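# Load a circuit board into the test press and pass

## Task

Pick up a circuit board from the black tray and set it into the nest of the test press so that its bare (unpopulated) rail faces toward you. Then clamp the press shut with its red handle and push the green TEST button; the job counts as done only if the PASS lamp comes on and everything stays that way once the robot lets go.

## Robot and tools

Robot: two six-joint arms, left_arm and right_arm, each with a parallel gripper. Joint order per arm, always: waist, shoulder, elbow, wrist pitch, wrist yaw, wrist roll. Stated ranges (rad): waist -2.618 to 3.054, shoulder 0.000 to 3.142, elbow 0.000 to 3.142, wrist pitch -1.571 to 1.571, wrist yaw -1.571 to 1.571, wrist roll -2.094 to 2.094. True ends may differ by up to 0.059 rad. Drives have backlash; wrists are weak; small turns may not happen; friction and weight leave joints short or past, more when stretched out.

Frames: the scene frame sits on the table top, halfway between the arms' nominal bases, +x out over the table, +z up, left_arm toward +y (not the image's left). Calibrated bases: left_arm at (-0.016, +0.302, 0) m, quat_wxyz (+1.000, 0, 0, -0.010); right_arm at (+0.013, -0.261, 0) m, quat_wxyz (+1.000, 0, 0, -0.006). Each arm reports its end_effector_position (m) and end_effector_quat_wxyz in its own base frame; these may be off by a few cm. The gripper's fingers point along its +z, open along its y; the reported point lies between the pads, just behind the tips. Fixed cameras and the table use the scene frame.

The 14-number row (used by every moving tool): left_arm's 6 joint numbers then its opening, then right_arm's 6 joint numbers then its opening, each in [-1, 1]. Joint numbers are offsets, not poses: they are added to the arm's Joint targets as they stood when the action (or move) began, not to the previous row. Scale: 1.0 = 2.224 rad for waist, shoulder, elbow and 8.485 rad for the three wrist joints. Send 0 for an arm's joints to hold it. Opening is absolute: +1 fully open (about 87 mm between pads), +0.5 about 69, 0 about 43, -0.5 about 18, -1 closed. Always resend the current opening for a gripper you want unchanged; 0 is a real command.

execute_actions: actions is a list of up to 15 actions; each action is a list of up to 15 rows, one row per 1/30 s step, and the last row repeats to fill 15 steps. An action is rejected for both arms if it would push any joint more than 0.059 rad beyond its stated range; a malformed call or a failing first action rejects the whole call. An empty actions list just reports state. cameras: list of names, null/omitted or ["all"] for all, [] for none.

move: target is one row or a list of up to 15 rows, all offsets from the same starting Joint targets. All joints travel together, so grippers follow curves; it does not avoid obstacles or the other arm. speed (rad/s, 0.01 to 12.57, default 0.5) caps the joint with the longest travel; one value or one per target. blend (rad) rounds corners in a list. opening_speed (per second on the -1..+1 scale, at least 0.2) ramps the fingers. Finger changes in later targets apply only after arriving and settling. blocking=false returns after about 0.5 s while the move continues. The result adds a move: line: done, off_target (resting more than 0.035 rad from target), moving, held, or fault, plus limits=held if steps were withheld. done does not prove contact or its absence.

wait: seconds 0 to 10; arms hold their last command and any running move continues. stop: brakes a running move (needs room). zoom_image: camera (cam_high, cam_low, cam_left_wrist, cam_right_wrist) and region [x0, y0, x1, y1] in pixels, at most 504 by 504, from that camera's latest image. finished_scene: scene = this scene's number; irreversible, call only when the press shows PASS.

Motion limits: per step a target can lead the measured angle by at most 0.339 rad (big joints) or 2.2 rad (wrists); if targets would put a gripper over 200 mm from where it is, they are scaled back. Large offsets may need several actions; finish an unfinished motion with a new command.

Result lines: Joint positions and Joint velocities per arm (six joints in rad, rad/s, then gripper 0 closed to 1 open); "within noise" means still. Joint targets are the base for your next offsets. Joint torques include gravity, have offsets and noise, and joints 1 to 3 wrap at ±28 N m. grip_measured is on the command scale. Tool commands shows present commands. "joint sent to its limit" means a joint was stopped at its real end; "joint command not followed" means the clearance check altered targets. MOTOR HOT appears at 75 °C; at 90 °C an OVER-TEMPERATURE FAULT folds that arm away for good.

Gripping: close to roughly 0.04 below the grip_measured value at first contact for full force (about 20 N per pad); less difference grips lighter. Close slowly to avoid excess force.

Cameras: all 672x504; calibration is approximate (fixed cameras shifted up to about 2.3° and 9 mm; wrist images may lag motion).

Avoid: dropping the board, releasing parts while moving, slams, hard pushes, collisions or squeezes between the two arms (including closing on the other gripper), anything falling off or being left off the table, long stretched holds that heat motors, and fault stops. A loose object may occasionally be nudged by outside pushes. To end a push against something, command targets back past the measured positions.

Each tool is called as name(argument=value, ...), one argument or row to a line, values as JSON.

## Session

execute_actions(
  actions=[],
)

Scene clock: 0.00 s.
left_arm: end_effector_position=(+0.3338, -0.1033, +0.1563) grip_measured=+1.000 end_effector_quat_wxyz=(+0.503, -0.006, +0.841, -0.199) | right_arm: end_effector_position=(+0.2920, -0.0261, +0.2523) grip_measured=+0.976 end_effector_quat_wxyz=(+0.634, +0.243, +0.734, +0.026)
Joint positions: left_arm=[-0.177 1.075 0.633 0.008 0.175 -0.304 1] | right_arm=[0.039 0.67 0.68 -0.216 0.312 0.424 0.988]
Joint velocities: within noise
Joint torques (N m): no reading
Motor temperatures (°C): left_arm=[25 32 35 31 23 26 26] | right_arm=[26 29 35 32 26 25 26]
Heat: left arm: 35 °C; right arm: 35 °C.
Joint targets: left_arm=[-0.173 1.068 0.645 0.000 0.175 -0.304] | right_arm=[0.043 0.673 0.695 -0.214 0.312 0.423]
Tool commands: left_gripper/opening=+1.0 right_gripper/opening=+1.0
camera_calibration:
cam_left_wrist: T_world_to_cam=[[-0.171878, -0.931111, 0.321701, -0.0884225], [-0.970735, 0.104483, -0.216234, 0.390392], [0.167725, -0.349452, -0.92182, 0.189601], [0, 0, 0, 1]] pos_world=[0.331969, -0.056864, 0.287639]
cam_right_wrist: T_world_to_cam=[[-0.336506, -0.875046, -0.347934, 0.162899], [-0.77861, 0.466361, -0.419849, 0.366835], [0.52965, 0.129623, -0.838253, 0.198182], [0, 0, 0, 1]] pos_world=[0.235471, -0.0542227, 0.37682]

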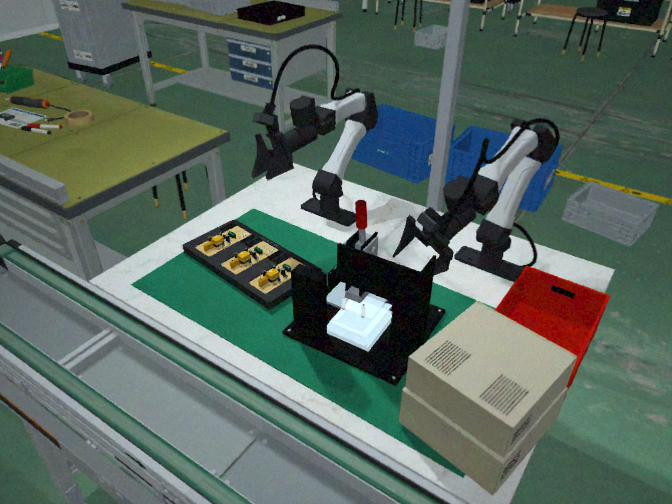

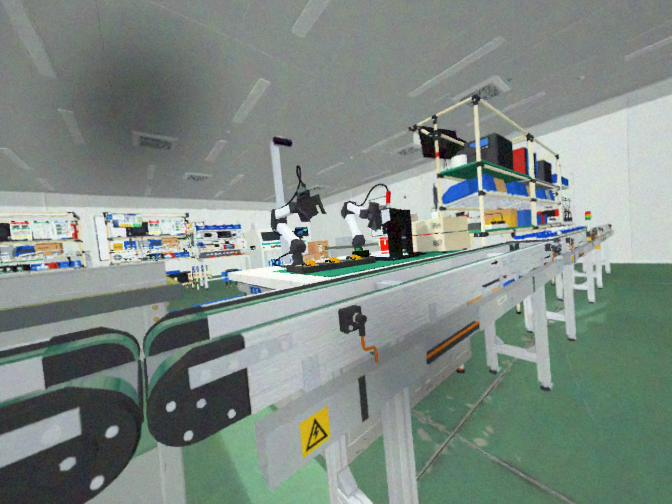

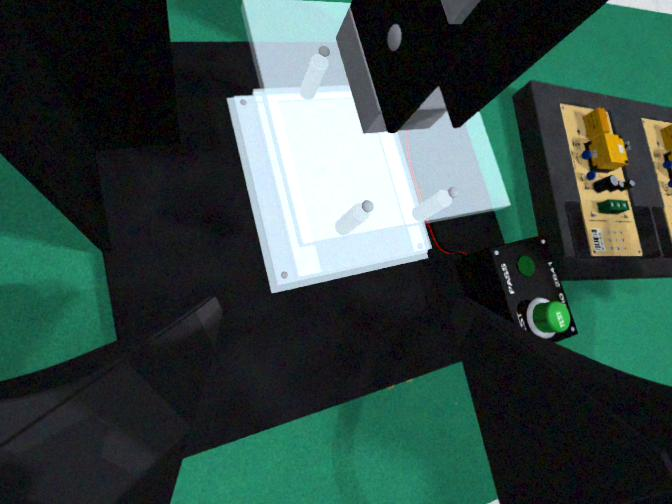

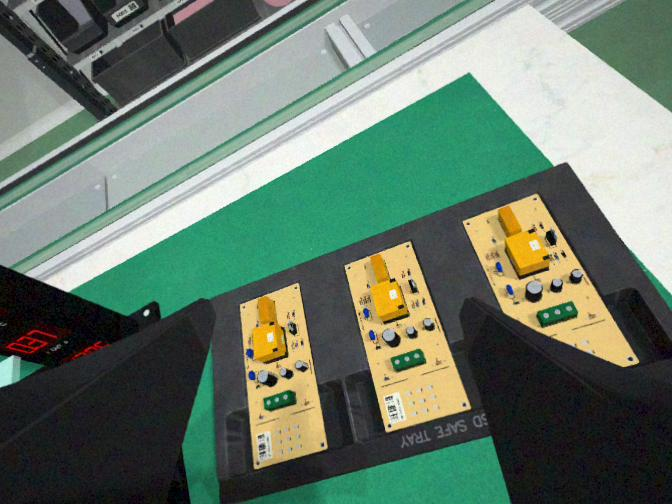

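move(
  target=[
    [-0.429,-0.2797,0.0638,-0.0707,-0.1167,-0.0378,1, -0.5589,-0.0396,-0.143,0.0145,-0.1663,-0.0494,1],
    [-0.429,0.4942,0.4879,-0.0312,-0.1167,-0.0378,1, -0.5589,-0.0396,-0.143,0.0145,-0.1663,-0.0494,1],
  ],
  speed=0.6,
  blend=0.1,
)

Scene clock: 9.00 s.
left_arm: end_effector_position=(+0.3335, -0.4412, +0.0984) grip_measured=+1.000 end_effector_quat_wxyz=(+0.505, +0.068, +0.860, -0.037) | right_arm: end_effector_position=(+0.2125, -0.1161, +0.1798) grip_measured=+0.976 end_effector_quat_wxyz=(+0.647, +0.152, +0.743, +0.073)
Joint positions: left_arm=[-1.123 2.172 1.696 -0.304 -0.805 -0.615 1] | right_arm=[-1.199 0.589 0.387 -0.13 -1.088 0.017 0.988]
Joint velocities: within noise
Joint torques (N m): left_arm=[-0.73 -12.55 8.64 1.69 -0.3 -0.09] | right_arm=[-0.35 -0.14 6.43 2.15 -0.3 -0.17]
Motor temperatures (°C): left_arm=[25 33 37 34 23 26 26] | right_arm=[26 29 36 35 26 25 26]
Heat: left arm: 37 °C; right arm: 36 °C.
Joint targets: left_arm=[-1.127 2.168 1.730 -0.265 -0.815 -0.624] | right_arm=[-1.200 0.585 0.377 -0.091 -1.099 0.004]
move: off_target (left_arm, right_arm); left_arm: the wrist pitch is farthest, 0.040 rad from its target; right_arm: the wrist pitch is farthest, 0.039 rad from its target
camera_calibration:
cam_left_wrist: T_world_to_cam=[[-0.135043, -0.990509, -0.0255883, -0.388847], [-0.973387, 0.137446, -0.183376, 0.425033], [0.185153, 0.000143621, -0.98271, 0.172734], [0, 0, 0, 1]] pos_world=[0.329228, -0.443601, 0.237739]
cam_right_wrist: T_world_to_cam=[[-0.144427, -0.940159, -0.308612, -0.0232036], [-0.837541, 0.282233, -0.467835, 0.316213], [0.52694, 0.190907, -0.828184, 0.197176], [0, 0, 0, 1]] pos_world=[0.15759, -0.148703, 0.304072]

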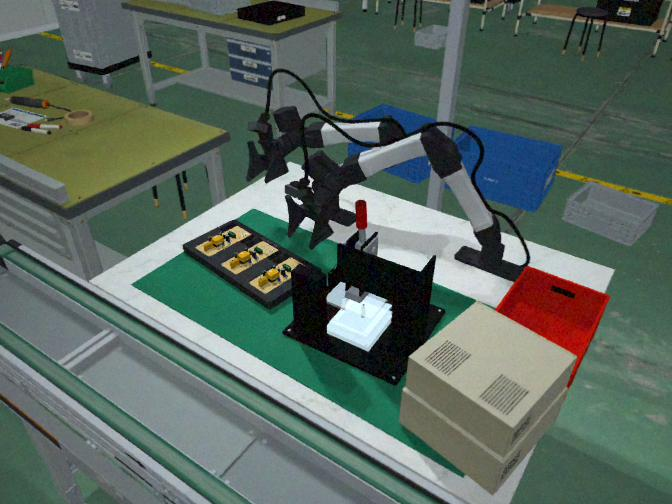

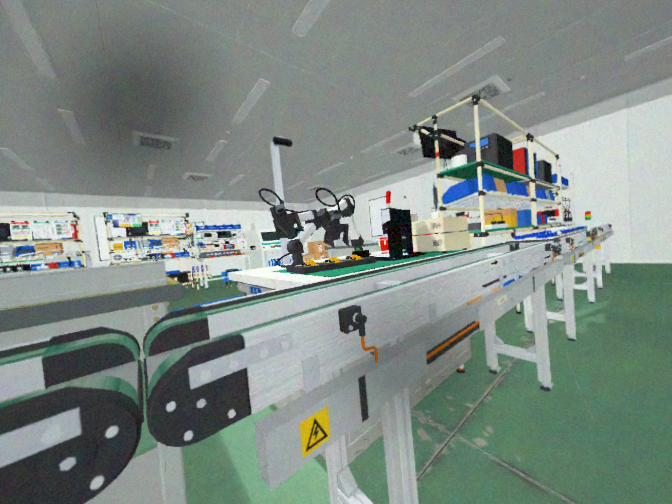

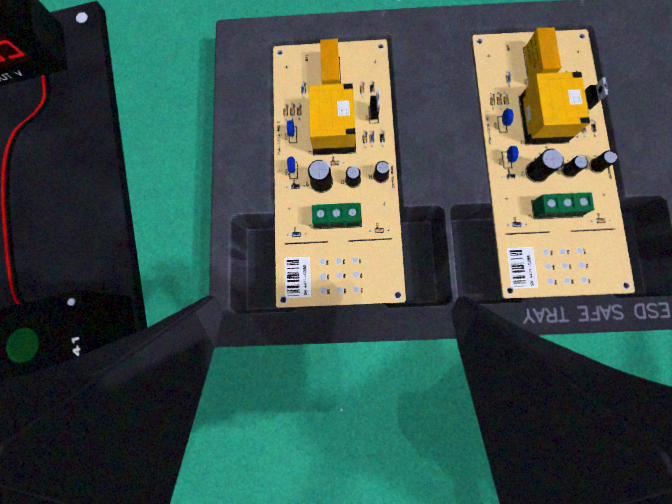

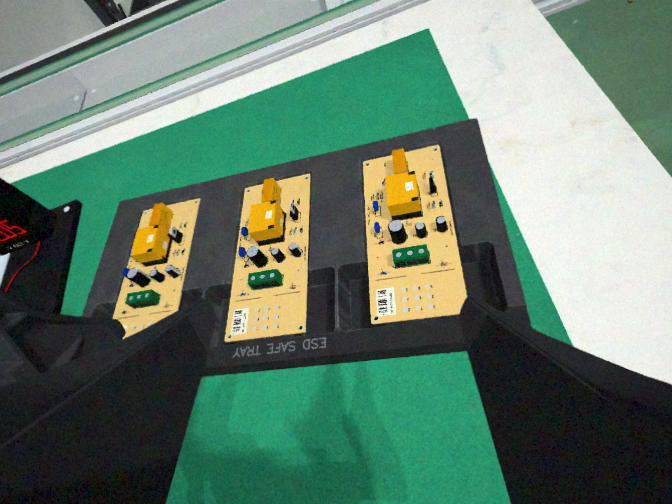

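move(
  target=[0.013,0.0585,0.0103,0.0094,-0.0024,-0.0038,1, 0,0,0,0,0,0,1],
  speed=0.2,
  cameras=["cam_left_wrist"],
)

Scene clock: 12.40 s.
left_arm: end_effector_position=(+0.3512, -0.4452, +0.0528) grip_measured=+1.000 end_effector_quat_wxyz=(+0.504, +0.046, +0.862, -0.026) | right_arm: end_effector_position=(+0.2125, -0.1161, +0.1798) grip_measured=+0.976 end_effector_quat_wxyz=(+0.647, +0.152, +0.744, +0.073)
Joint positions: left_arm=[-1.1 2.293 1.716 -0.225 -0.821 -0.646 1] | right_arm=[-1.199 0.589 0.387 -0.13 -1.088 0.017 0.988]
Joint velocities: within noise
Joint torques (N m): left_arm=[0.34 -12.59 8.73 1.65 -0.4 -0.1] | right_arm=[-0.35 -0.14 6.43 2.15 -0.3 -0.17]
Motor temperatures (°C): left_arm=[25 34 38 35 23 26 26] | right_arm=[26 29 36 36 26 25 26]
Heat: left arm: 38 °C; right arm: 36 °C.
Joint targets: left_arm=[-1.098 2.298 1.753 -0.185 -0.835 -0.656] | right_arm=[-1.200 0.585 0.377 -0.091 -1.099 0.004]
move: off_target (left_arm, right_arm); left_arm: the wrist pitch is farthest, 0.040 rad from its target; right_arm: the wrist pitch is farthest, 0.039 rad from its target
camera_calibration:
cam_left_wrist: T_world_to_cam=[[-0.0860761, -0.996019, -0.0231853, -0.41136], [-0.979512, 0.0888564, -0.180724, 0.414891], [0.182065, 0.00715426, -0.98326, 0.128752], [0, 0, 0, 1]] pos_world=[0.347541, -0.447509, 0.19204]
Images, in order (width x height): cam_left_wrist 672x504.

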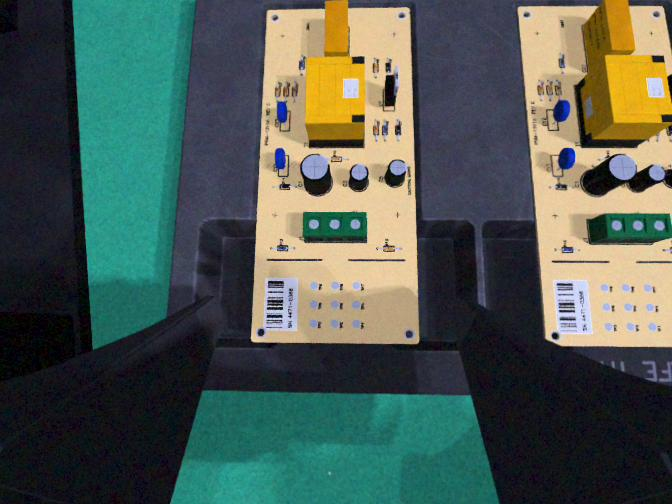

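move(
  target=[0,0.0193,-0.0382,0.0101,0,0,1, 0,0,0,0,0,0,1],
  speed=0.1,
  cameras=["cam_left_wrist"],
)

Scene clock: 14.83 s.
left_arm: end_effector_position=(+0.3513, -0.4482, +0.0308) grip_measured=+1.000 end_effector_quat_wxyz=(+0.508, +0.042, +0.860, -0.031) | right_arm: end_effector_position=(+0.2125, -0.1161, +0.1798) grip_measured=+0.976 end_effector_quat_wxyz=(+0.647, +0.152, +0.744, +0.073)
Joint positions: left_arm=[-1.104 2.33 1.679 -0.139 -0.824 -0.649 1] | right_arm=[-1.199 0.589 0.387 -0.13 -1.088 0.017 0.988]
Joint velocities: within noise
Joint torques (N m): left_arm=[0.36 -12.16 4.77 1.72 -0.32 -0.1] | right_arm=[-0.35 -0.14 6.43 2.15 -0.3 -0.17]
Motor temperatures (°C): left_arm=[25 35 38 35 23 26 26] | right_arm=[26 29 36 36 26 25 26]
Heat: left arm: 38 °C; right arm: 36 °C.
Joint targets: left_arm=[-1.098 2.341 1.668 -0.099 -0.835 -0.657] | right_arm=[-1.200 0.585 0.377 -0.091 -1.099 0.004]
move: off_target (left_arm, right_arm); left_arm: the wrist pitch is farthest, 0.040 rad from its target; right_arm: the wrist pitch is farthest, 0.039 rad from its target
camera_calibration:
cam_left_wrist: T_world_to_cam=[[-0.085152, -0.996302, -0.0114978, -0.415616], [-0.978209, 0.0857876, -0.189072, 0.409655], [0.18936, -0.00485264, -0.981896, 0.0991641], [0, 0, 0, 1]] pos_world=[0.34656, -0.448741, 0.170045]
Images, in order (width x height): cam_left_wrist 672x504.

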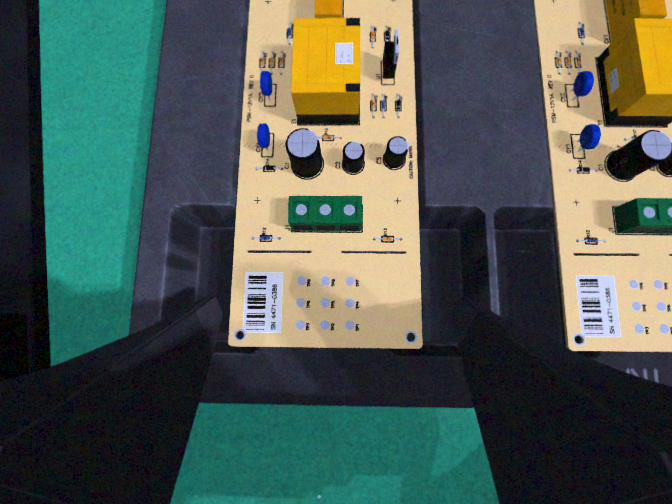

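move(
  target=[0.0055,0.001,-0.0045,0.0,0,0,1, 0,0,0,0,0,0,1],
  speed=0.1,
  cameras=["cam_left_wrist"],
)

Scene clock: 16.33 s.
left_arm: end_effector_position=(+0.3575, -0.4416, +0.0282) grip_measured=+1.000 end_effector_quat_wxyz=(+0.508, +0.036, +0.860, -0.027) | right_arm: end_effector_position=(+0.2125, -0.1161, +0.1798) grip_measured=+0.976 end_effector_quat_wxyz=(+0.647, +0.152, +0.744, +0.073)
Joint positions: left_arm=[-1.088 2.33 1.668 -0.13 -0.825 -0.649 1] | right_arm=[-1.199 0.589 0.387 -0.13 -1.088 0.017 0.988]
Joint velocities: within noise
Joint torques (N m): left_arm=[0.42 -12.11 4.83 1.62 -0.32 -0.11] | right_arm=[-0.36 -0.13 6.43 2.15 -0.3 -0.17]
Motor temperatures (°C): left_arm=[25 36 38 35 23 26 26] | right_arm=[26 29 36 37 26 25 26]
Heat: left arm: 38 °C; right arm: 37 °C.
Joint targets: left_arm=[-1.086 2.343 1.658 -0.099 -0.835 -0.657] | right_arm=[-1.200 0.585 0.377 -0.091 -1.099 0.004]
move: off_target (right_arm); right_arm: the wrist pitch is farthest, 0.039 rad from its target
camera_calibration:
cam_left_wrist: T_world_to_cam=[[-0.0693731, -0.997514, -0.0123582, -0.414691], [-0.979505, 0.0704583, -0.188695, 0.408397], [0.189097, -0.000985434, -0.981958, 0.0972615], [0, 0, 0, 1]] pos_world=[0.352866, -0.442339, 0.167444]
Images, in order (width x height): cam_left_wrist 672x504.

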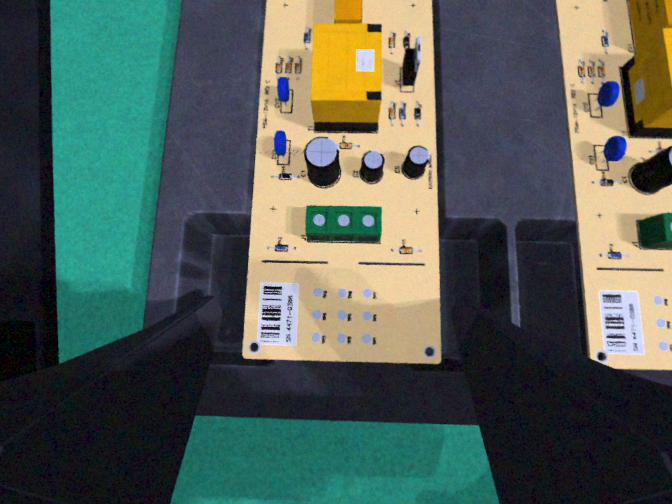

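move(
  target=[-0.0055,0.0,0,0.0,0,0,1, 0,0,0,0,0,0,1],
  speed=0.1,
  cameras=["cam_left_wrist"],
)

Scene clock: 17.77 s.
left_arm: end_effector_position=(+0.3555, -0.4432, +0.0282) grip_measured=+1.000 end_effector_quat_wxyz=(+0.508, +0.038, +0.860, -0.028) | right_arm: end_effector_position=(+0.2125, -0.1161, +0.1798) grip_measured=+0.976 end_effector_quat_wxyz=(+0.647, +0.152, +0.744, +0.073)
Joint positions: left_arm=[-1.093 2.33 1.668 -0.13 -0.825 -0.649 1] | right_arm=[-1.199 0.589 0.387 -0.13 -1.088 0.017 0.988]
Joint velocities: within noise
Joint torques (N m): left_arm=[-0.7 -11.9 4.81 1.61 -0.32 -0.11] | right_arm=[-0.36 -0.13 6.43 2.15 -0.3 -0.17]
Motor temperatures (°C): left_arm=[25 36 38 36 23 26 26] | right_arm=[26 29 37 37 26 25 26]
Heat: left arm: 38 °C; right arm: 37 °C.
Joint targets: left_arm=[-1.098 2.343 1.658 -0.099 -0.835 -0.657] | right_arm=[-1.200 0.585 0.377 -0.091 -1.099 0.004]
move: off_target (right_arm); right_arm: the wrist pitch is farthest, 0.039 rad from its target
camera_calibration:
cam_left_wrist: T_world_to_cam=[[-0.0739689, -0.997184, -0.0123356, -0.414678], [-0.979179, 0.074967, -0.18865, 0.40833], [0.189044, -0.0018755, -0.981967, 0.0972823], [0, 0, 0, 1]] pos_world=[0.350764, -0.443939, 0.167444]
Images, in order (width x height): cam_left_wrist 672x504.

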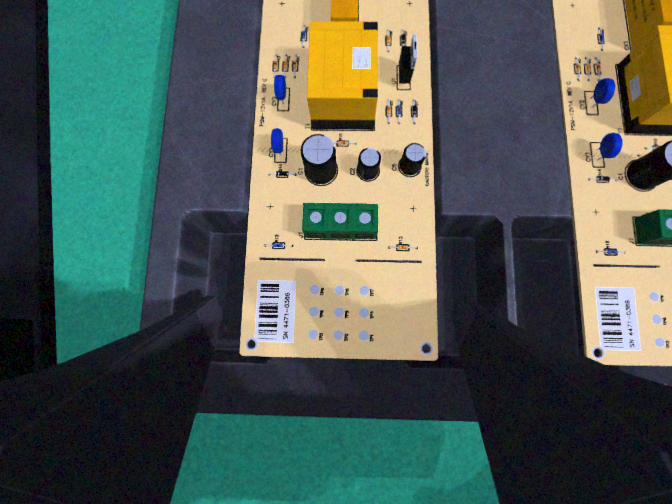

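move(
  target=[0,0,-0.002,0,0,0,0.4, 0,0,0,0,0,0,1],
  opening_speed=0.35,
  cameras=["cam_left_wrist"],
)

move(
  target=[0.0,-0.036,0.006,-0.009,0,0,0.4, 0,0,0,0,0,0,1],
  speed=0.15,
  cameras=["cam_left_wrist"],
)

Scene clock: 20.37 s.
left_arm: end_effector_position=(+0.3555, -0.4432, +0.0282) grip_measured=+0.511 end_effector_quat_wxyz=(+0.508, +0.038, +0.860, -0.028) | right_arm: end_effector_position=(+0.2125, -0.1161, +0.1798) grip_measured=+0.976 end_effector_quat_wxyz=(+0.647, +0.152, +0.744, +0.073)
Joint positions: left_arm=[-1.093 2.33 1.668 -0.13 -0.825 -0.649 0.755] | right_arm=[-1.199 0.589 0.387 -0.13 -1.088 0.017 0.988]
Joint velocities: within noise
Joint torques (N m): left_arm=[-0.58 -11.93 4.52 1.59 -0.35 -0.06] | right_arm=[-0.36 -0.14 6.43 2.15 -0.3 -0.17]
Motor temperatures (°C): left_arm=[25 37 38 36 23 26 26] | right_arm=[26 29 37 37 26 25 26]
Heat: left arm: 38 °C; right arm: 37 °C.
Joint targets: left_arm=[-1.098 2.343 1.654 -0.099 -0.835 -0.657] | right_arm=[-1.200 0.585 0.377 -0.091 -1.099 0.004]
move: off_target (right_arm); right_arm: the wrist pitch is farthest, 0.039 rad from its target
camera_calibration:
cam_left_wrist: T_world_to_cam=[[-0.0739689, -0.997184, -0.0123356, -0.414678], [-0.979179, 0.074967, -0.18865, 0.40833], [0.189044, -0.0018755, -0.981967, 0.0972823], [0, 0, 0, 1]] pos_world=[0.350764, -0.443939, 0.167444]
Images, in order (width x height): cam_left_wrist 672x504.

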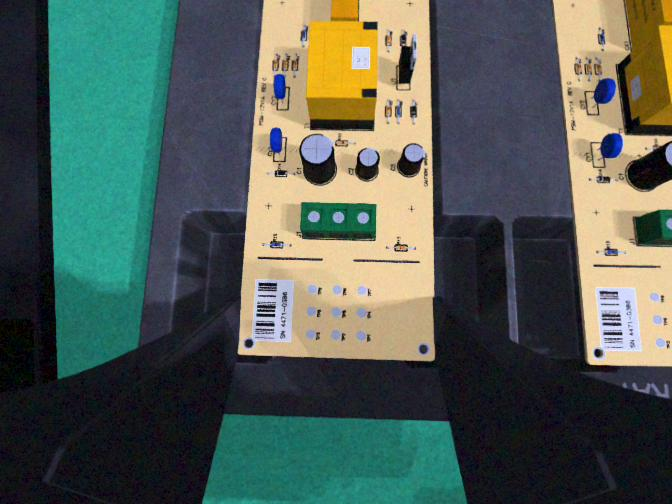

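Scene clock: 21.47 s.
left_arm: end_effector_position=(+0.3529, -0.4438, +0.0383) grip_measured=+0.511 end_effector_quat_wxyz=(+0.509, +0.039, +0.859, -0.031) | right_arm: end_effector_position=(+0.2125, -0.1161, +0.1798) grip_measured=+0.976 end_effector_quat_wxyz=(+0.647, +0.152, +0.744, +0.073)
Joint positions: left_arm=[-1.097 2.307 1.668 -0.147 -0.825 -0.649 0.755] | right_arm=[-1.199 0.589 0.387 -0.13 -1.088 0.017 0.988]
Joint velocities: within noise
Joint torques (N m): left_arm=[-0.75 -16.99 5.61 1.1 -0.31 -0.1] | right_arm=[-0.35 -0.14 6.43 2.15 -0.3 -0.17]
Motor temperatures (°C): left_arm=[25 38 38 36 23 26 27] | right_arm=[26 29 37 37 26 25 26]
Heat: left arm: 38 °C; right arm: 37 °C.
Joint targets: left_arm=[-1.098 2.263 1.667 -0.175 -0.835 -0.657] | right_arm=[-1.200 0.585 0.377 -0.091 -1.099 0.004]
move: off_target (left_arm, right_arm); left_arm: the shoulder is farthest, 0.044 rad from its target; right_arm: the wrist pitch is farthest, 0.039 rad from its target
camera_calibration:
cam_left_wrist: T_world_to_cam=[[-0.0785813, -0.996878, -0.00764488, -0.413773], [-0.978342, 0.0785886, -0.191497, 0.409216], [0.1915, -0.00756876, -0.981463, 0.104279], [0, 0, 0, 1]] pos_world=[0.347868, -0.443852, 0.177546]
Images, in order (width x height): cam_left_wrist 672x504.

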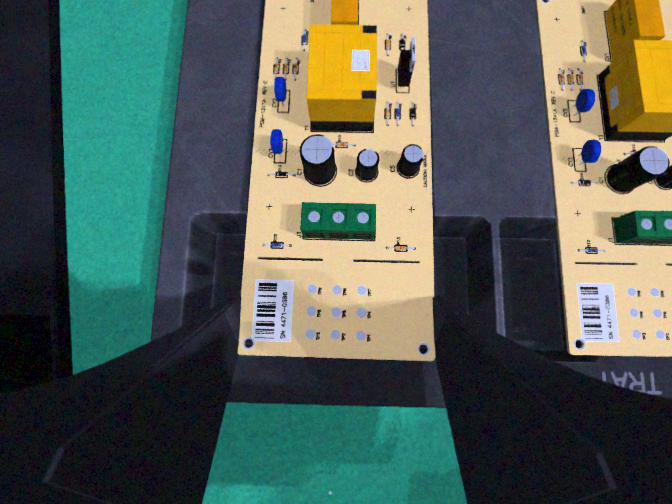

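move(
  target=[
    [0,-0.1228,0,-0.0318,0,0,0.4, 0,0,0,0,0,0,1],
    [-0.0832,-0.46,-0.3674,-0.076,-0.0242,-0.0587,0.4, 0,0,0,0,0,0,1],
    [-0.0832,-0.4173,-0.4712,-0.0312,-0.0242,-0.0587,0.4, 0,0,0,0,0,0,1],
  ],
  speed=[0.4,0.5,0.25],
  blend=[0.05,0.02,0],
  cameras=["cam_left_wrist","cam_high"],
)

Scene clock: 30.20 s.
left_arm: end_effector_position=(+0.1923, -0.1946, +0.0647) grip_measured=+0.511 end_effector_quat_wxyz=(+0.503, -0.033, +0.863, +0.011) | right_arm: end_effector_position=(+0.2125, -0.1161, +0.1798) grip_measured=+0.976 end_effector_quat_wxyz=(+0.647, +0.152, +0.744, +0.073)
Joint positions: left_arm=[-1.28 1.334 0.625 -0.48 -1.01 -1.144 0.755] | right_arm=[-1.199 0.589 0.387 -0.13 -1.088 0.017 0.988]
Joint velocities: within noise
Joint torques (N m): left_arm=[-0.7 -3.47 4.59 1.21 -0.74 -0.11] | right_arm=[-0.35 -0.14 6.43 2.15 -0.3 -0.17]
Motor temperatures (°C): left_arm=[25 42 38 35 23 26 27] | right_arm=[26 29 37 38 26 25 26]
Heat: left arm: 42 °C; right arm: 38 °C.
Joint targets: left_arm=[-1.283 1.335 0.619 -0.440 -1.041 -1.155] | right_arm=[-1.200 0.585 0.377 -0.091 -1.099 0.004]
move: off_target (left_arm, right_arm); left_arm: the wrist pitch is farthest, 0.040 rad from its target; right_arm: the wrist pitch is farthest, 0.039 rad from its target
camera_calibration:
cam_left_wrist: T_world_to_cam=[[0.087527, -0.996133, -0.00765314, -0.209524], [-0.980658, -0.084812, -0.176401, 0.205273], [0.17507, 0.022945, -0.984289, 0.172144], [0, 0, 0, 1]] pos_world=[0.189505, -0.195254, 0.204047]
Images, in order (width x height): cam_high 672x504, cam_left_wrist 672x504.

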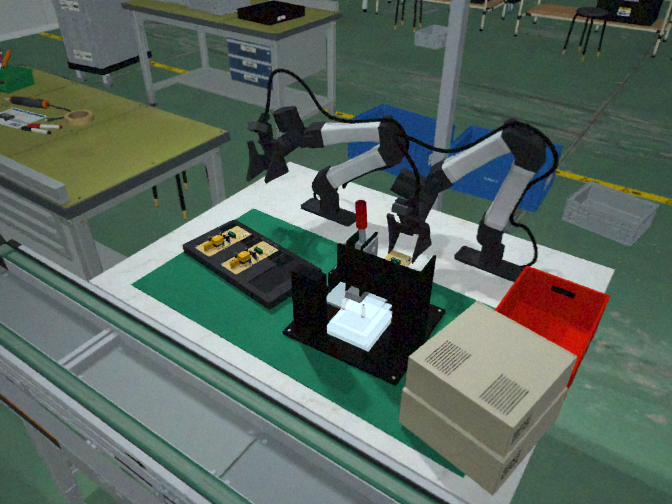

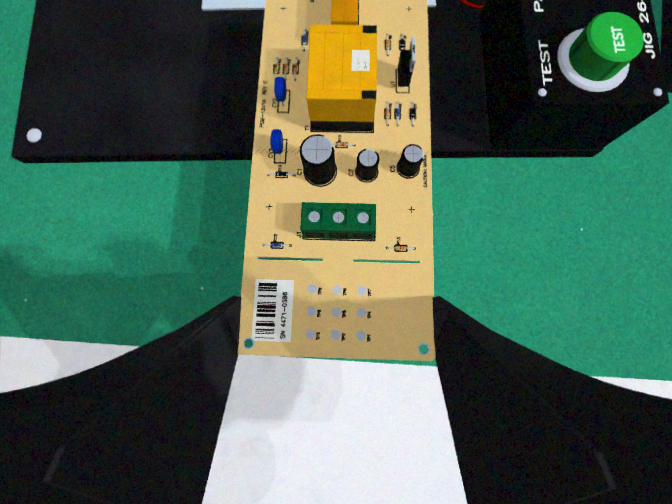

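zoom_image(
  camera="cam_left_wrist",
  region=[180, 0, 460, 180],
)

zoom_image(
  camera="cam_left_wrist",
  region=[200, 180, 480, 380],
)

Scaled by 1.800 from the camera's 672x504 image, which has a finer 960x720 frame.

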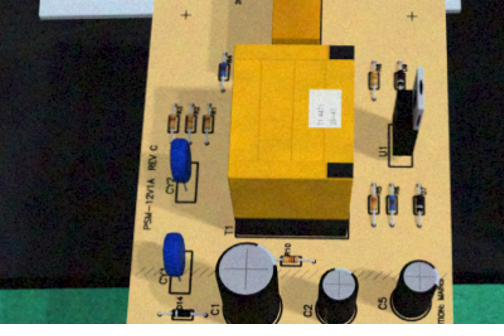

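Scaled by 1.800 from the camera's 672x504 image, which has a finer 960x720 frame.

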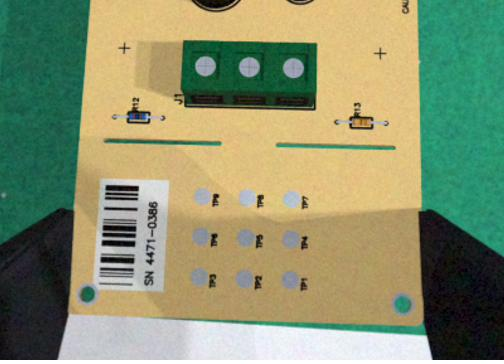

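move(
  target=[
    [0,0,0,0,0,0,0.4, 0.8768,-0.2181,-0.1246,0.0343,0.1295,0,1],
    [0.1052,0.0216,-0.0031,0.0352,0.012,0.035,0.4, 0.8768,-0.2181,-0.1246,0.0343,0.1295,0,1],
  ],
  speed=[0.9,0.15],
  cameras=["cam_left_wrist","cam_right_wrist"],
)

zoom_image(
  camera="cam_right_wrist",
  region=[100, 120, 440, 320],
)

Scene clock: 38.43 s.
left_arm: end_effector_position=(+0.2477, -0.1867, +0.0660) grip_measured=+0.511 end_effector_quat_wxyz=(+0.509, -0.056, +0.858, +0.026) | right_arm: end_effector_position=(+0.1869, +0.1738, +0.2012) grip_measured=+0.976 end_effector_quat_wxyz=(+0.708, -0.234, +0.604, +0.283)
Joint positions: left_arm=[-1.054 1.382 0.619 -0.19 -0.941 -0.863 0.755] | right_arm=[0.742 0.105 0.109 0.158 -0.008 0.011 0.988]
Joint velocities: within noise
Joint torques (N m): left_arm=[0.47 -3.79 4.71 1.58 -0.32 0.04] | right_arm=[0.62 1.18 6.34 2.42 0.01 -0.08]
Motor temperatures (°C): left_arm=[25 40 38 36 23 26 27] | right_arm=[26 29 38 40 26 25 26]
Heat: left arm: 40 °C; right arm: 40 °C.
Joint targets: left_arm=[-1.049 1.383 0.612 -0.142 -0.939 -0.858] | right_arm=[0.750 0.100 0.100 0.201 0.000 0.004]
move: off_target (left_arm, right_arm); left_arm: the wrist pitch is farthest, 0.048 rad from its target; right_arm: the wrist pitch is farthest, 0.042 rad from its target
camera_calibration:
cam_left_wrist: T_world_to_cam=[[0.142343, -0.989776, -0.00904322, -0.218708], [-0.971632, -0.137979, -0.192078, 0.249276], [0.188867, 0.0361277, -0.981338, 0.162373], [0, 0, 0, 1]] pos_world=[0.242669, -0.187944, 0.205246]
cam_right_wrist: T_world_to_cam=[[0.67355, -0.738928, -0.0177606, 0.005805], [-0.502175, -0.439849, -0.744549, 0.341501], [0.542356, 0.51041, -0.667332, 0.0823018], [0, 0, 0, 1]] pos_world=[0.122946, 0.112491, 0.30929]
Images, in order (width x height): cam_left_wrist 672x504, cam_right_wrist 672x504.

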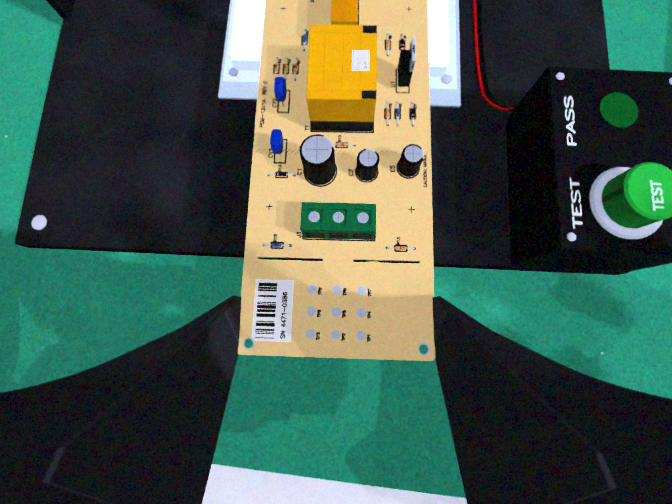

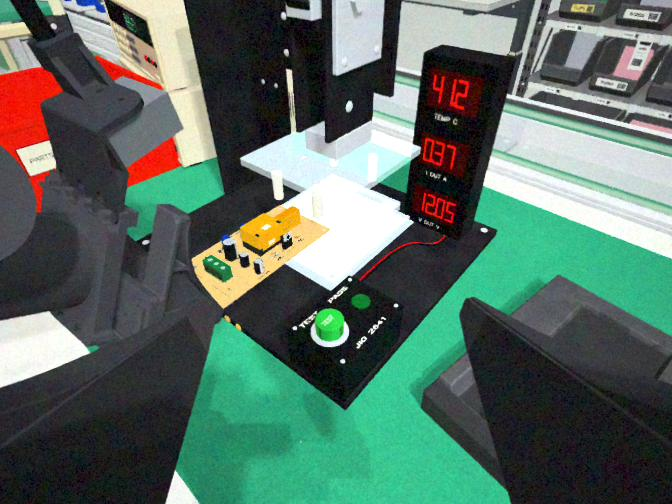

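Scaled by 1.482 from the camera's 672x504 image, which has a finer 960x720 frame.

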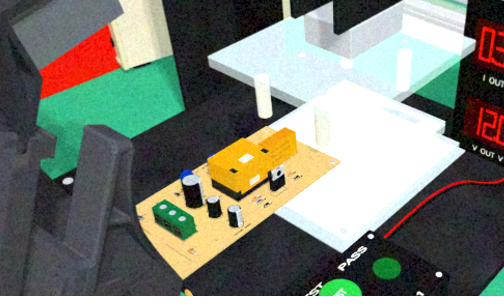

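execute_actions(
  actions=[],
)

Scene clock: 41.93 s.
left_arm: end_effector_position=(+0.2466, -0.1883, +0.0660) grip_measured=+0.511 end_effector_quat_wxyz=(+0.510, -0.053, +0.858, +0.024) | right_arm: end_effector_position=(+0.1869, +0.1738, +0.2012) grip_measured=+0.976 end_effector_quat_wxyz=(+0.708, -0.234, +0.604, +0.283)
Joint positions: left_arm=[-1.061 1.382 0.619 -0.189 -0.941 -0.862 0.755] | right_arm=[0.742 0.105 0.109 0.158 -0.008 0.011 0.988]
Joint velocities: within noise
Joint torques (N m): left_arm=[0.47 -3.99 4.74 1.55 -0.31 0.05] | right_arm=[0.62 1.18 6.34 2.41 0.01 -0.08]
Motor temperatures (°C): left_arm=[25 39 38 36 23 26 27] | right_arm=[26 29 38 41 26 25 26]
Heat: left arm: 39 °C; right arm: 41 °C.
Joint targets: left_arm=[-1.049 1.383 0.612 -0.142 -0.939 -0.858] | right_arm=[0.750 0.100 0.100 0.201 0.000 0.004]
Tool commands: left_gripper/opening=+0.4 right_gripper/opening=+1.0
camera_calibration:
cam_left_wrist: T_world_to_cam=[[0.135709, -0.990708, -0.00893302, -0.218733], [-0.972529, -0.131487, -0.192088, 0.249433], [0.189128, 0.0347557, -0.981337, 0.162316], [0, 0, 0, 1]] pos_world=[0.241567, -0.189545, 0.205246]
cam_right_wrist: T_world_to_cam=[[0.67355, -0.738928, -0.0177606, 0.005805], [-0.502175, -0.439849, -0.744549, 0.341501], [0.542356, 0.51041, -0.667332, 0.0823018], [0, 0, 0, 1]] pos_world=[0.122946, 0.112491, 0.30929]

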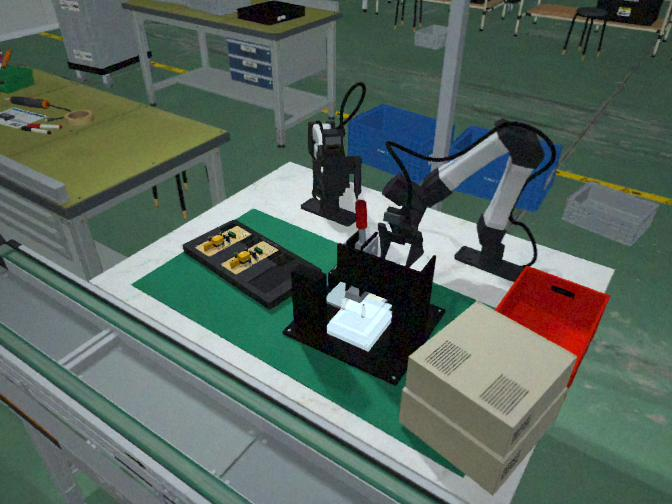

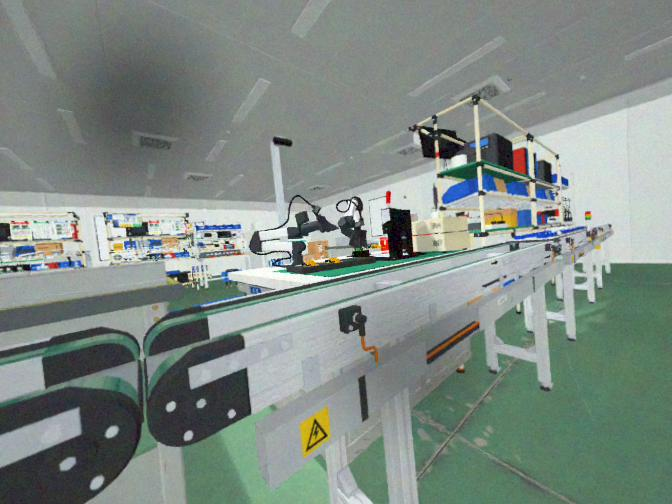

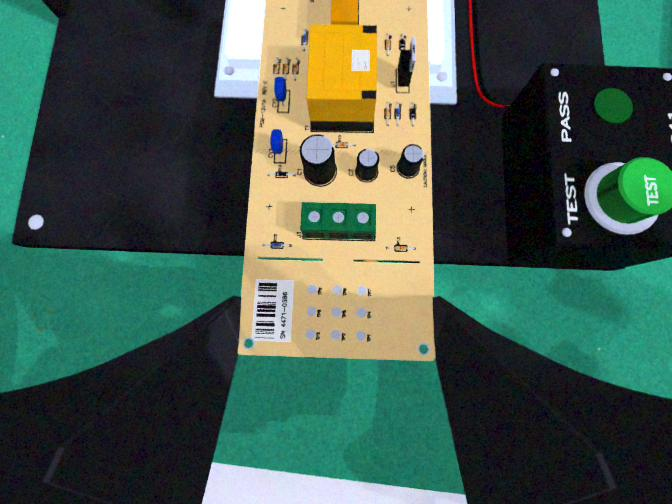

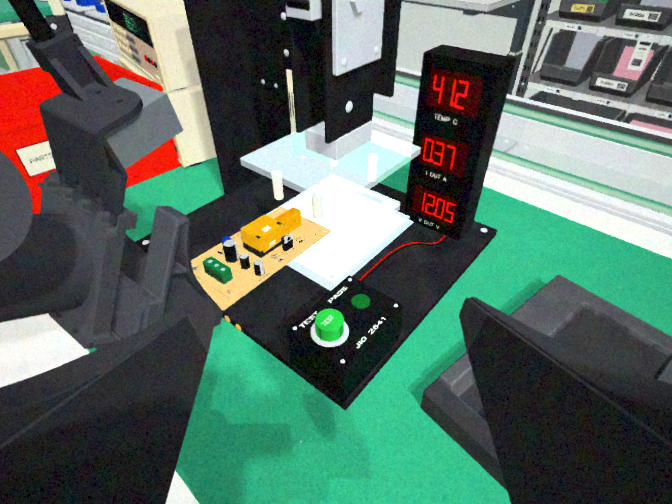

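move(
  target=[0.0652,0.0279,0.0265,0.0219,0.0108,0.0214,0.4,0,0,0,0,0,0,1],
  speed=0.1,
  cameras=["cam_left_wrist","cam_right_wrist"],
)

Scene clock: 44.77 s.
left_arm: end_effector_position=(+0.2821, -0.1812, +0.0618) grip_measured=+0.511 end_effector_quat_wxyz=(+0.504, -0.046, +0.862, +0.033) | right_arm: end_effector_position=(+0.1869, +0.1738, +0.2012) grip_measured=+0.976 end_effector_quat_wxyz=(+0.708, -0.234, +0.604, +0.283)
Joint positions: left_arm=[-0.919 1.443 0.632 -0.024 -0.849 -0.681 0.755] | right_arm=[0.742 0.105 0.109 0.158 -0.008 0.011 0.988]
Joint velocities: within noise
Joint torques (N m): left_arm=[0.81 -4.48 8.36 1.89 -0.25 0.05] | right_arm=[0.61 1.18 6.34 2.41 0.01 -0.08]
Motor temperatures (°C): left_arm=[25 39 38 37 23 26 27] | right_arm=[26 29 39 41 26 25 26]
Heat: left arm: 39 °C; right arm: 41 °C.
Joint targets: left_arm=[-0.904 1.445 0.671 0.044 -0.847 -0.676] | right_arm=[0.750 0.100 0.100 0.201 0.000 0.004]
move: off_target (left_arm, right_arm); left_arm: the wrist pitch is farthest, 0.068 rad from its target; right_arm: the wrist pitch is farthest, 0.043 rad from its target
camera_calibration:
cam_left_wrist: T_world_to_cam=[[0.131135, -0.99084, -0.0322428, -0.213899], [-0.975749, -0.123252, -0.180893, 0.285766], [0.175262, 0.0551823, -0.982974, 0.158946], [0, 0, 0, 1]] pos_world=[0.279028, -0.185489, 0.201036]
cam_right_wrist: T_world_to_cam=[[0.67355, -0.738928, -0.0177606, 0.005805], [-0.502175, -0.439849, -0.744549, 0.341501], [0.542356, 0.51041, -0.667332, 0.0823018], [0, 0, 0, 1]] pos_world=[0.122946, 0.112491, 0.30929]
Images, in order (width x height): cam_left_wrist 672x504, cam_right_wrist 672x504.

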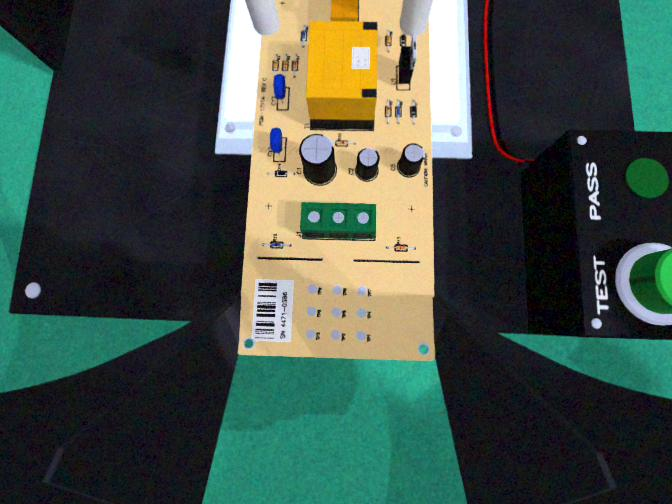

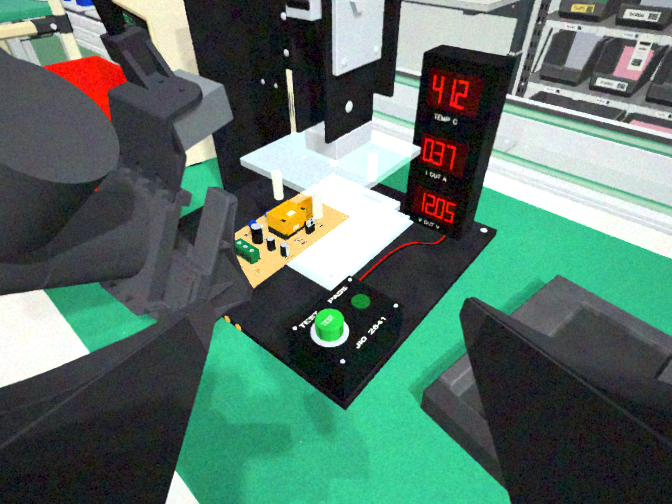

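move(
  target=[0.0444,0.0298,0.0195,0.0128,0.0082,0.0121,0.4,0,0,0,0,0,0,1],
  speed=0.08,
  cameras=["cam_left_wrist","cam_right_wrist"],
)

zoom_image(
  camera="cam_right_wrist",
  region=[200, 120, 440, 300],
)

Scene clock: 52.40 s.
left_arm: end_effector_position=(+0.3187, -0.1782, +0.0667) grip_measured=+0.511 end_effector_quat_wxyz=(+0.511, -0.057, +0.857, +0.028) | right_arm: end_effector_position=(+0.1869, +0.1737, +0.2012) grip_measured=+0.976 end_effector_quat_wxyz=(+0.708, -0.234, +0.604, +0.282)
Joint positions: left_arm=[-0.809 1.509 0.678 0.096 -0.783 -0.579 0.755] | right_arm=[0.742 0.105 0.109 0.158 -0.008 0.011 0.988]
Joint velocities: within noise
Joint torques (N m): left_arm=[0.39 -5.24 8.24 1.9 -0.18 0.05] | right_arm=[0.62 1.2 6.34 2.42 0.01 -0.08]
Motor temperatures (°C): left_arm=[25 38 39 38 23 26 27] | right_arm=[26 29 39 43 26 25 26]
Heat: left arm: 39 °C; right arm: 43 °C.
Joint targets: left_arm=[-0.806 1.511 0.714 0.153 -0.778 -0.573] | right_arm=[0.750 0.100 0.100 0.201 0.000 0.004]
move: off_target (left_arm, right_arm); left_arm: the wrist pitch is farthest, 0.056 rad from its target; right_arm: the wrist pitch is farthest, 0.043 rad from its target
camera_calibration:
cam_left_wrist: T_world_to_cam=[[0.145302, -0.989323, -0.0112662, -0.221187], [-0.970373, -0.140279, -0.196716, 0.319058], [0.193035, 0.0395157, -0.980396, 0.148484], [0, 0, 0, 1]] pos_world=[0.313082, -0.179936, 0.205845]
cam_right_wrist: T_world_to_cam=[[0.673534, -0.738952, -0.0173622, 0.00568644], [-0.50198, -0.440046, -0.744564, 0.341504], [0.542557, 0.510205, -0.667325, 0.0822979], [0, 0, 0, 1]] pos_world=[0.122946, 0.112491, 0.309289]
Images, in order (width x height): cam_left_wrist 672x504, cam_right_wrist 672x504.

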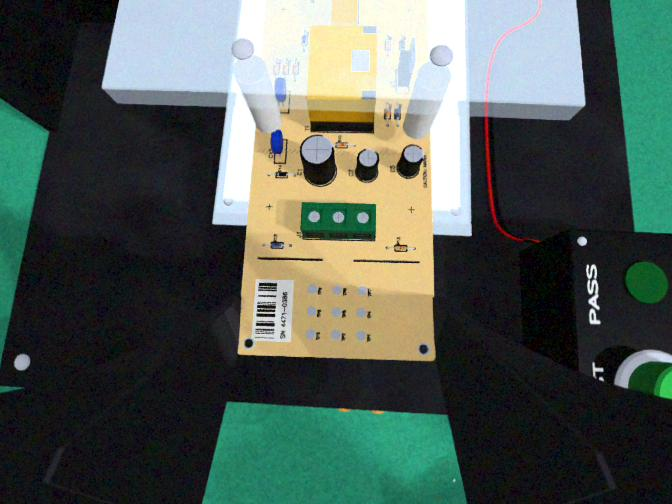

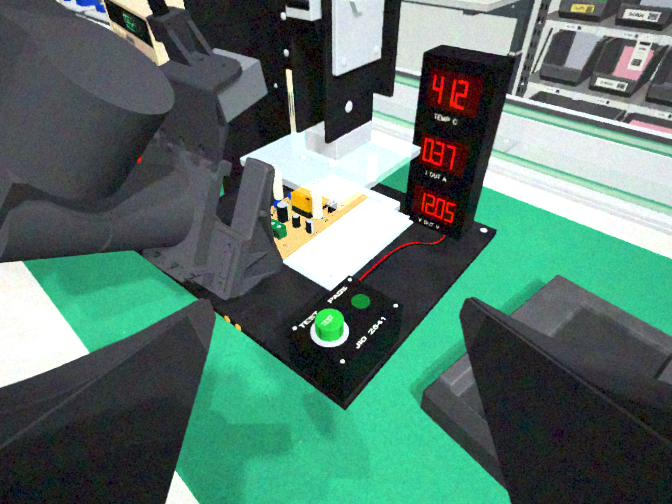

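Scaled by 2.100 from the camera's 672x504 image, which has a finer 960x720 frame.

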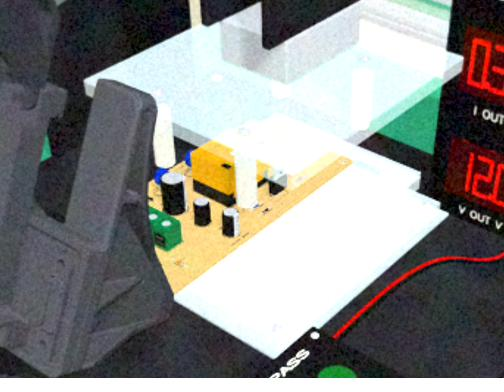

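zoom_image(
  camera="cam_left_wrist",
  region=[190, 60, 490, 285],
)

Scaled by 1.680 from the camera's 672x504 image, which has a finer 960x720 frame.

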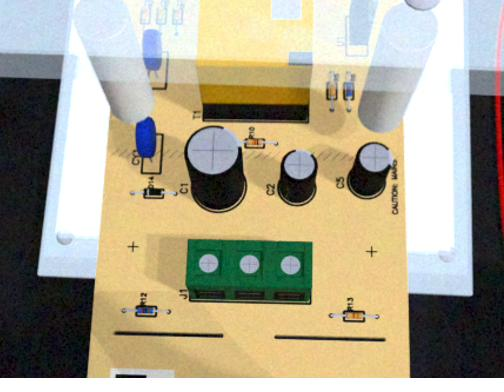

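move(
  target=[0.02444,0.02048,0.01568,0.00485,0.00582,0.00672,0.4,0,0,0,0,0,0,1],
  speed=0.06,
  cameras=["cam_left_wrist","cam_right_wrist"],
)

zoom_image(
  camera="cam_right_wrist",
  region=[200, 120, 440, 300],
)

zoom_image(
  camera="cam_left_wrist",
  region=[190, 80, 490, 305],
)

Scene clock: 58.20 s.
left_arm: end_effector_position=(+0.3370, -0.1762, +0.0656) grip_measured=+0.511 end_effector_quat_wxyz=(+0.508, -0.051, +0.859, +0.029) | right_arm: end_effector_position=(+0.1869, +0.1737, +0.2012) grip_measured=+0.976 end_effector_quat_wxyz=(+0.708, -0.234, +0.604, +0.282)
Joint positions: left_arm=[-0.754 1.555 0.713 0.136 -0.734 -0.522 0.755] | right_arm=[0.742 0.105 0.109 0.158 -0.008 0.011 0.988]
Joint velocities: within noise
Joint torques (N m): left_arm=[0.49 -5.67 8.28 1.97 -0.12 0.08] | right_arm=[0.64 1.18 6.35 2.41 0.01 -0.08]
Motor temperatures (°C): left_arm=[25 37 40 39 23 26 27] | right_arm=[26 29 39 44 26 25 26]
Heat: left arm: 40 °C; right arm: 44 °C.
Joint targets: left_arm=[-0.751 1.557 0.749 0.194 -0.728 -0.516] | right_arm=[0.750 0.100 0.100 0.200 0.000 0.004]
move: off_target (left_arm, right_arm); left_arm: the wrist pitch is farthest, 0.058 rad from its target; right_arm: the wrist pitch is farthest, 0.043 rad from its target
camera_calibration:
cam_left_wrist: T_world_to_cam=[[0.136903, -0.990407, -0.0187639, -0.21879], [-0.973039, -0.130905, -0.189891, 0.339081], [0.185613, 0.0442547, -0.981626, 0.147264], [0, 0, 0, 1]] pos_world=[0.332558, -0.17882, 0.204842]
cam_right_wrist: T_world_to_cam=[[0.673534, -0.738952, -0.0173622, 0.00568644], [-0.50198, -0.440046, -0.744564, 0.341504], [0.542557, 0.510205, -0.667325, 0.0822979], [0, 0, 0, 1]] pos_world=[0.122946, 0.112491, 0.309289]
Images, in order (width x height): cam_left_wrist 672x504, cam_right_wrist 672x504.

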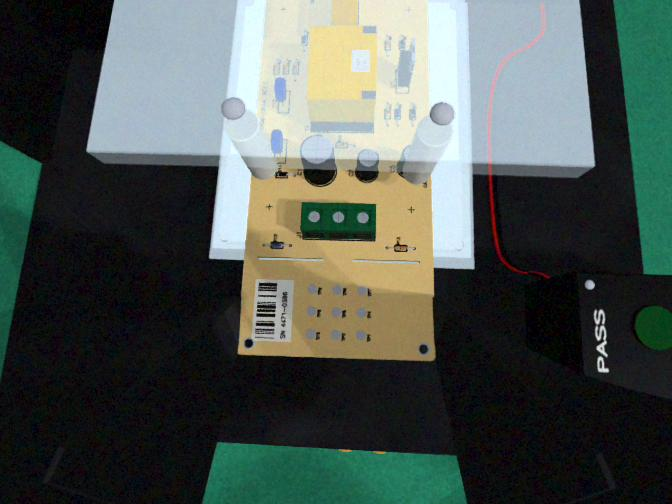

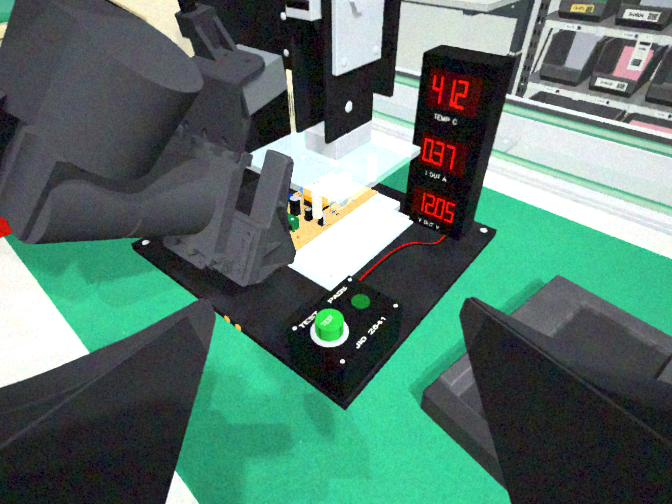

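Scaled by 2.100 from the camera's 672x504 image, which has a finer 960x720 frame.

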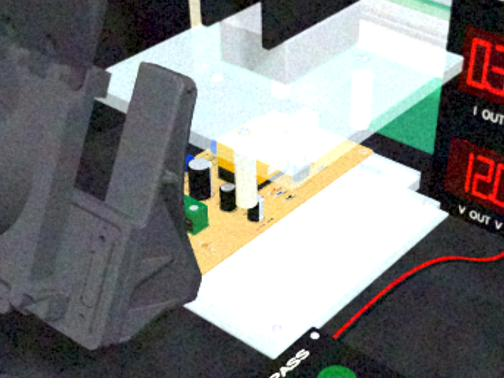

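Scaled by 1.680 from the camera's 672x504 image, which has a finer 960x720 frame.

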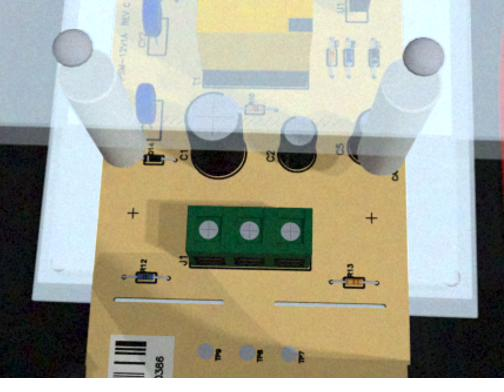

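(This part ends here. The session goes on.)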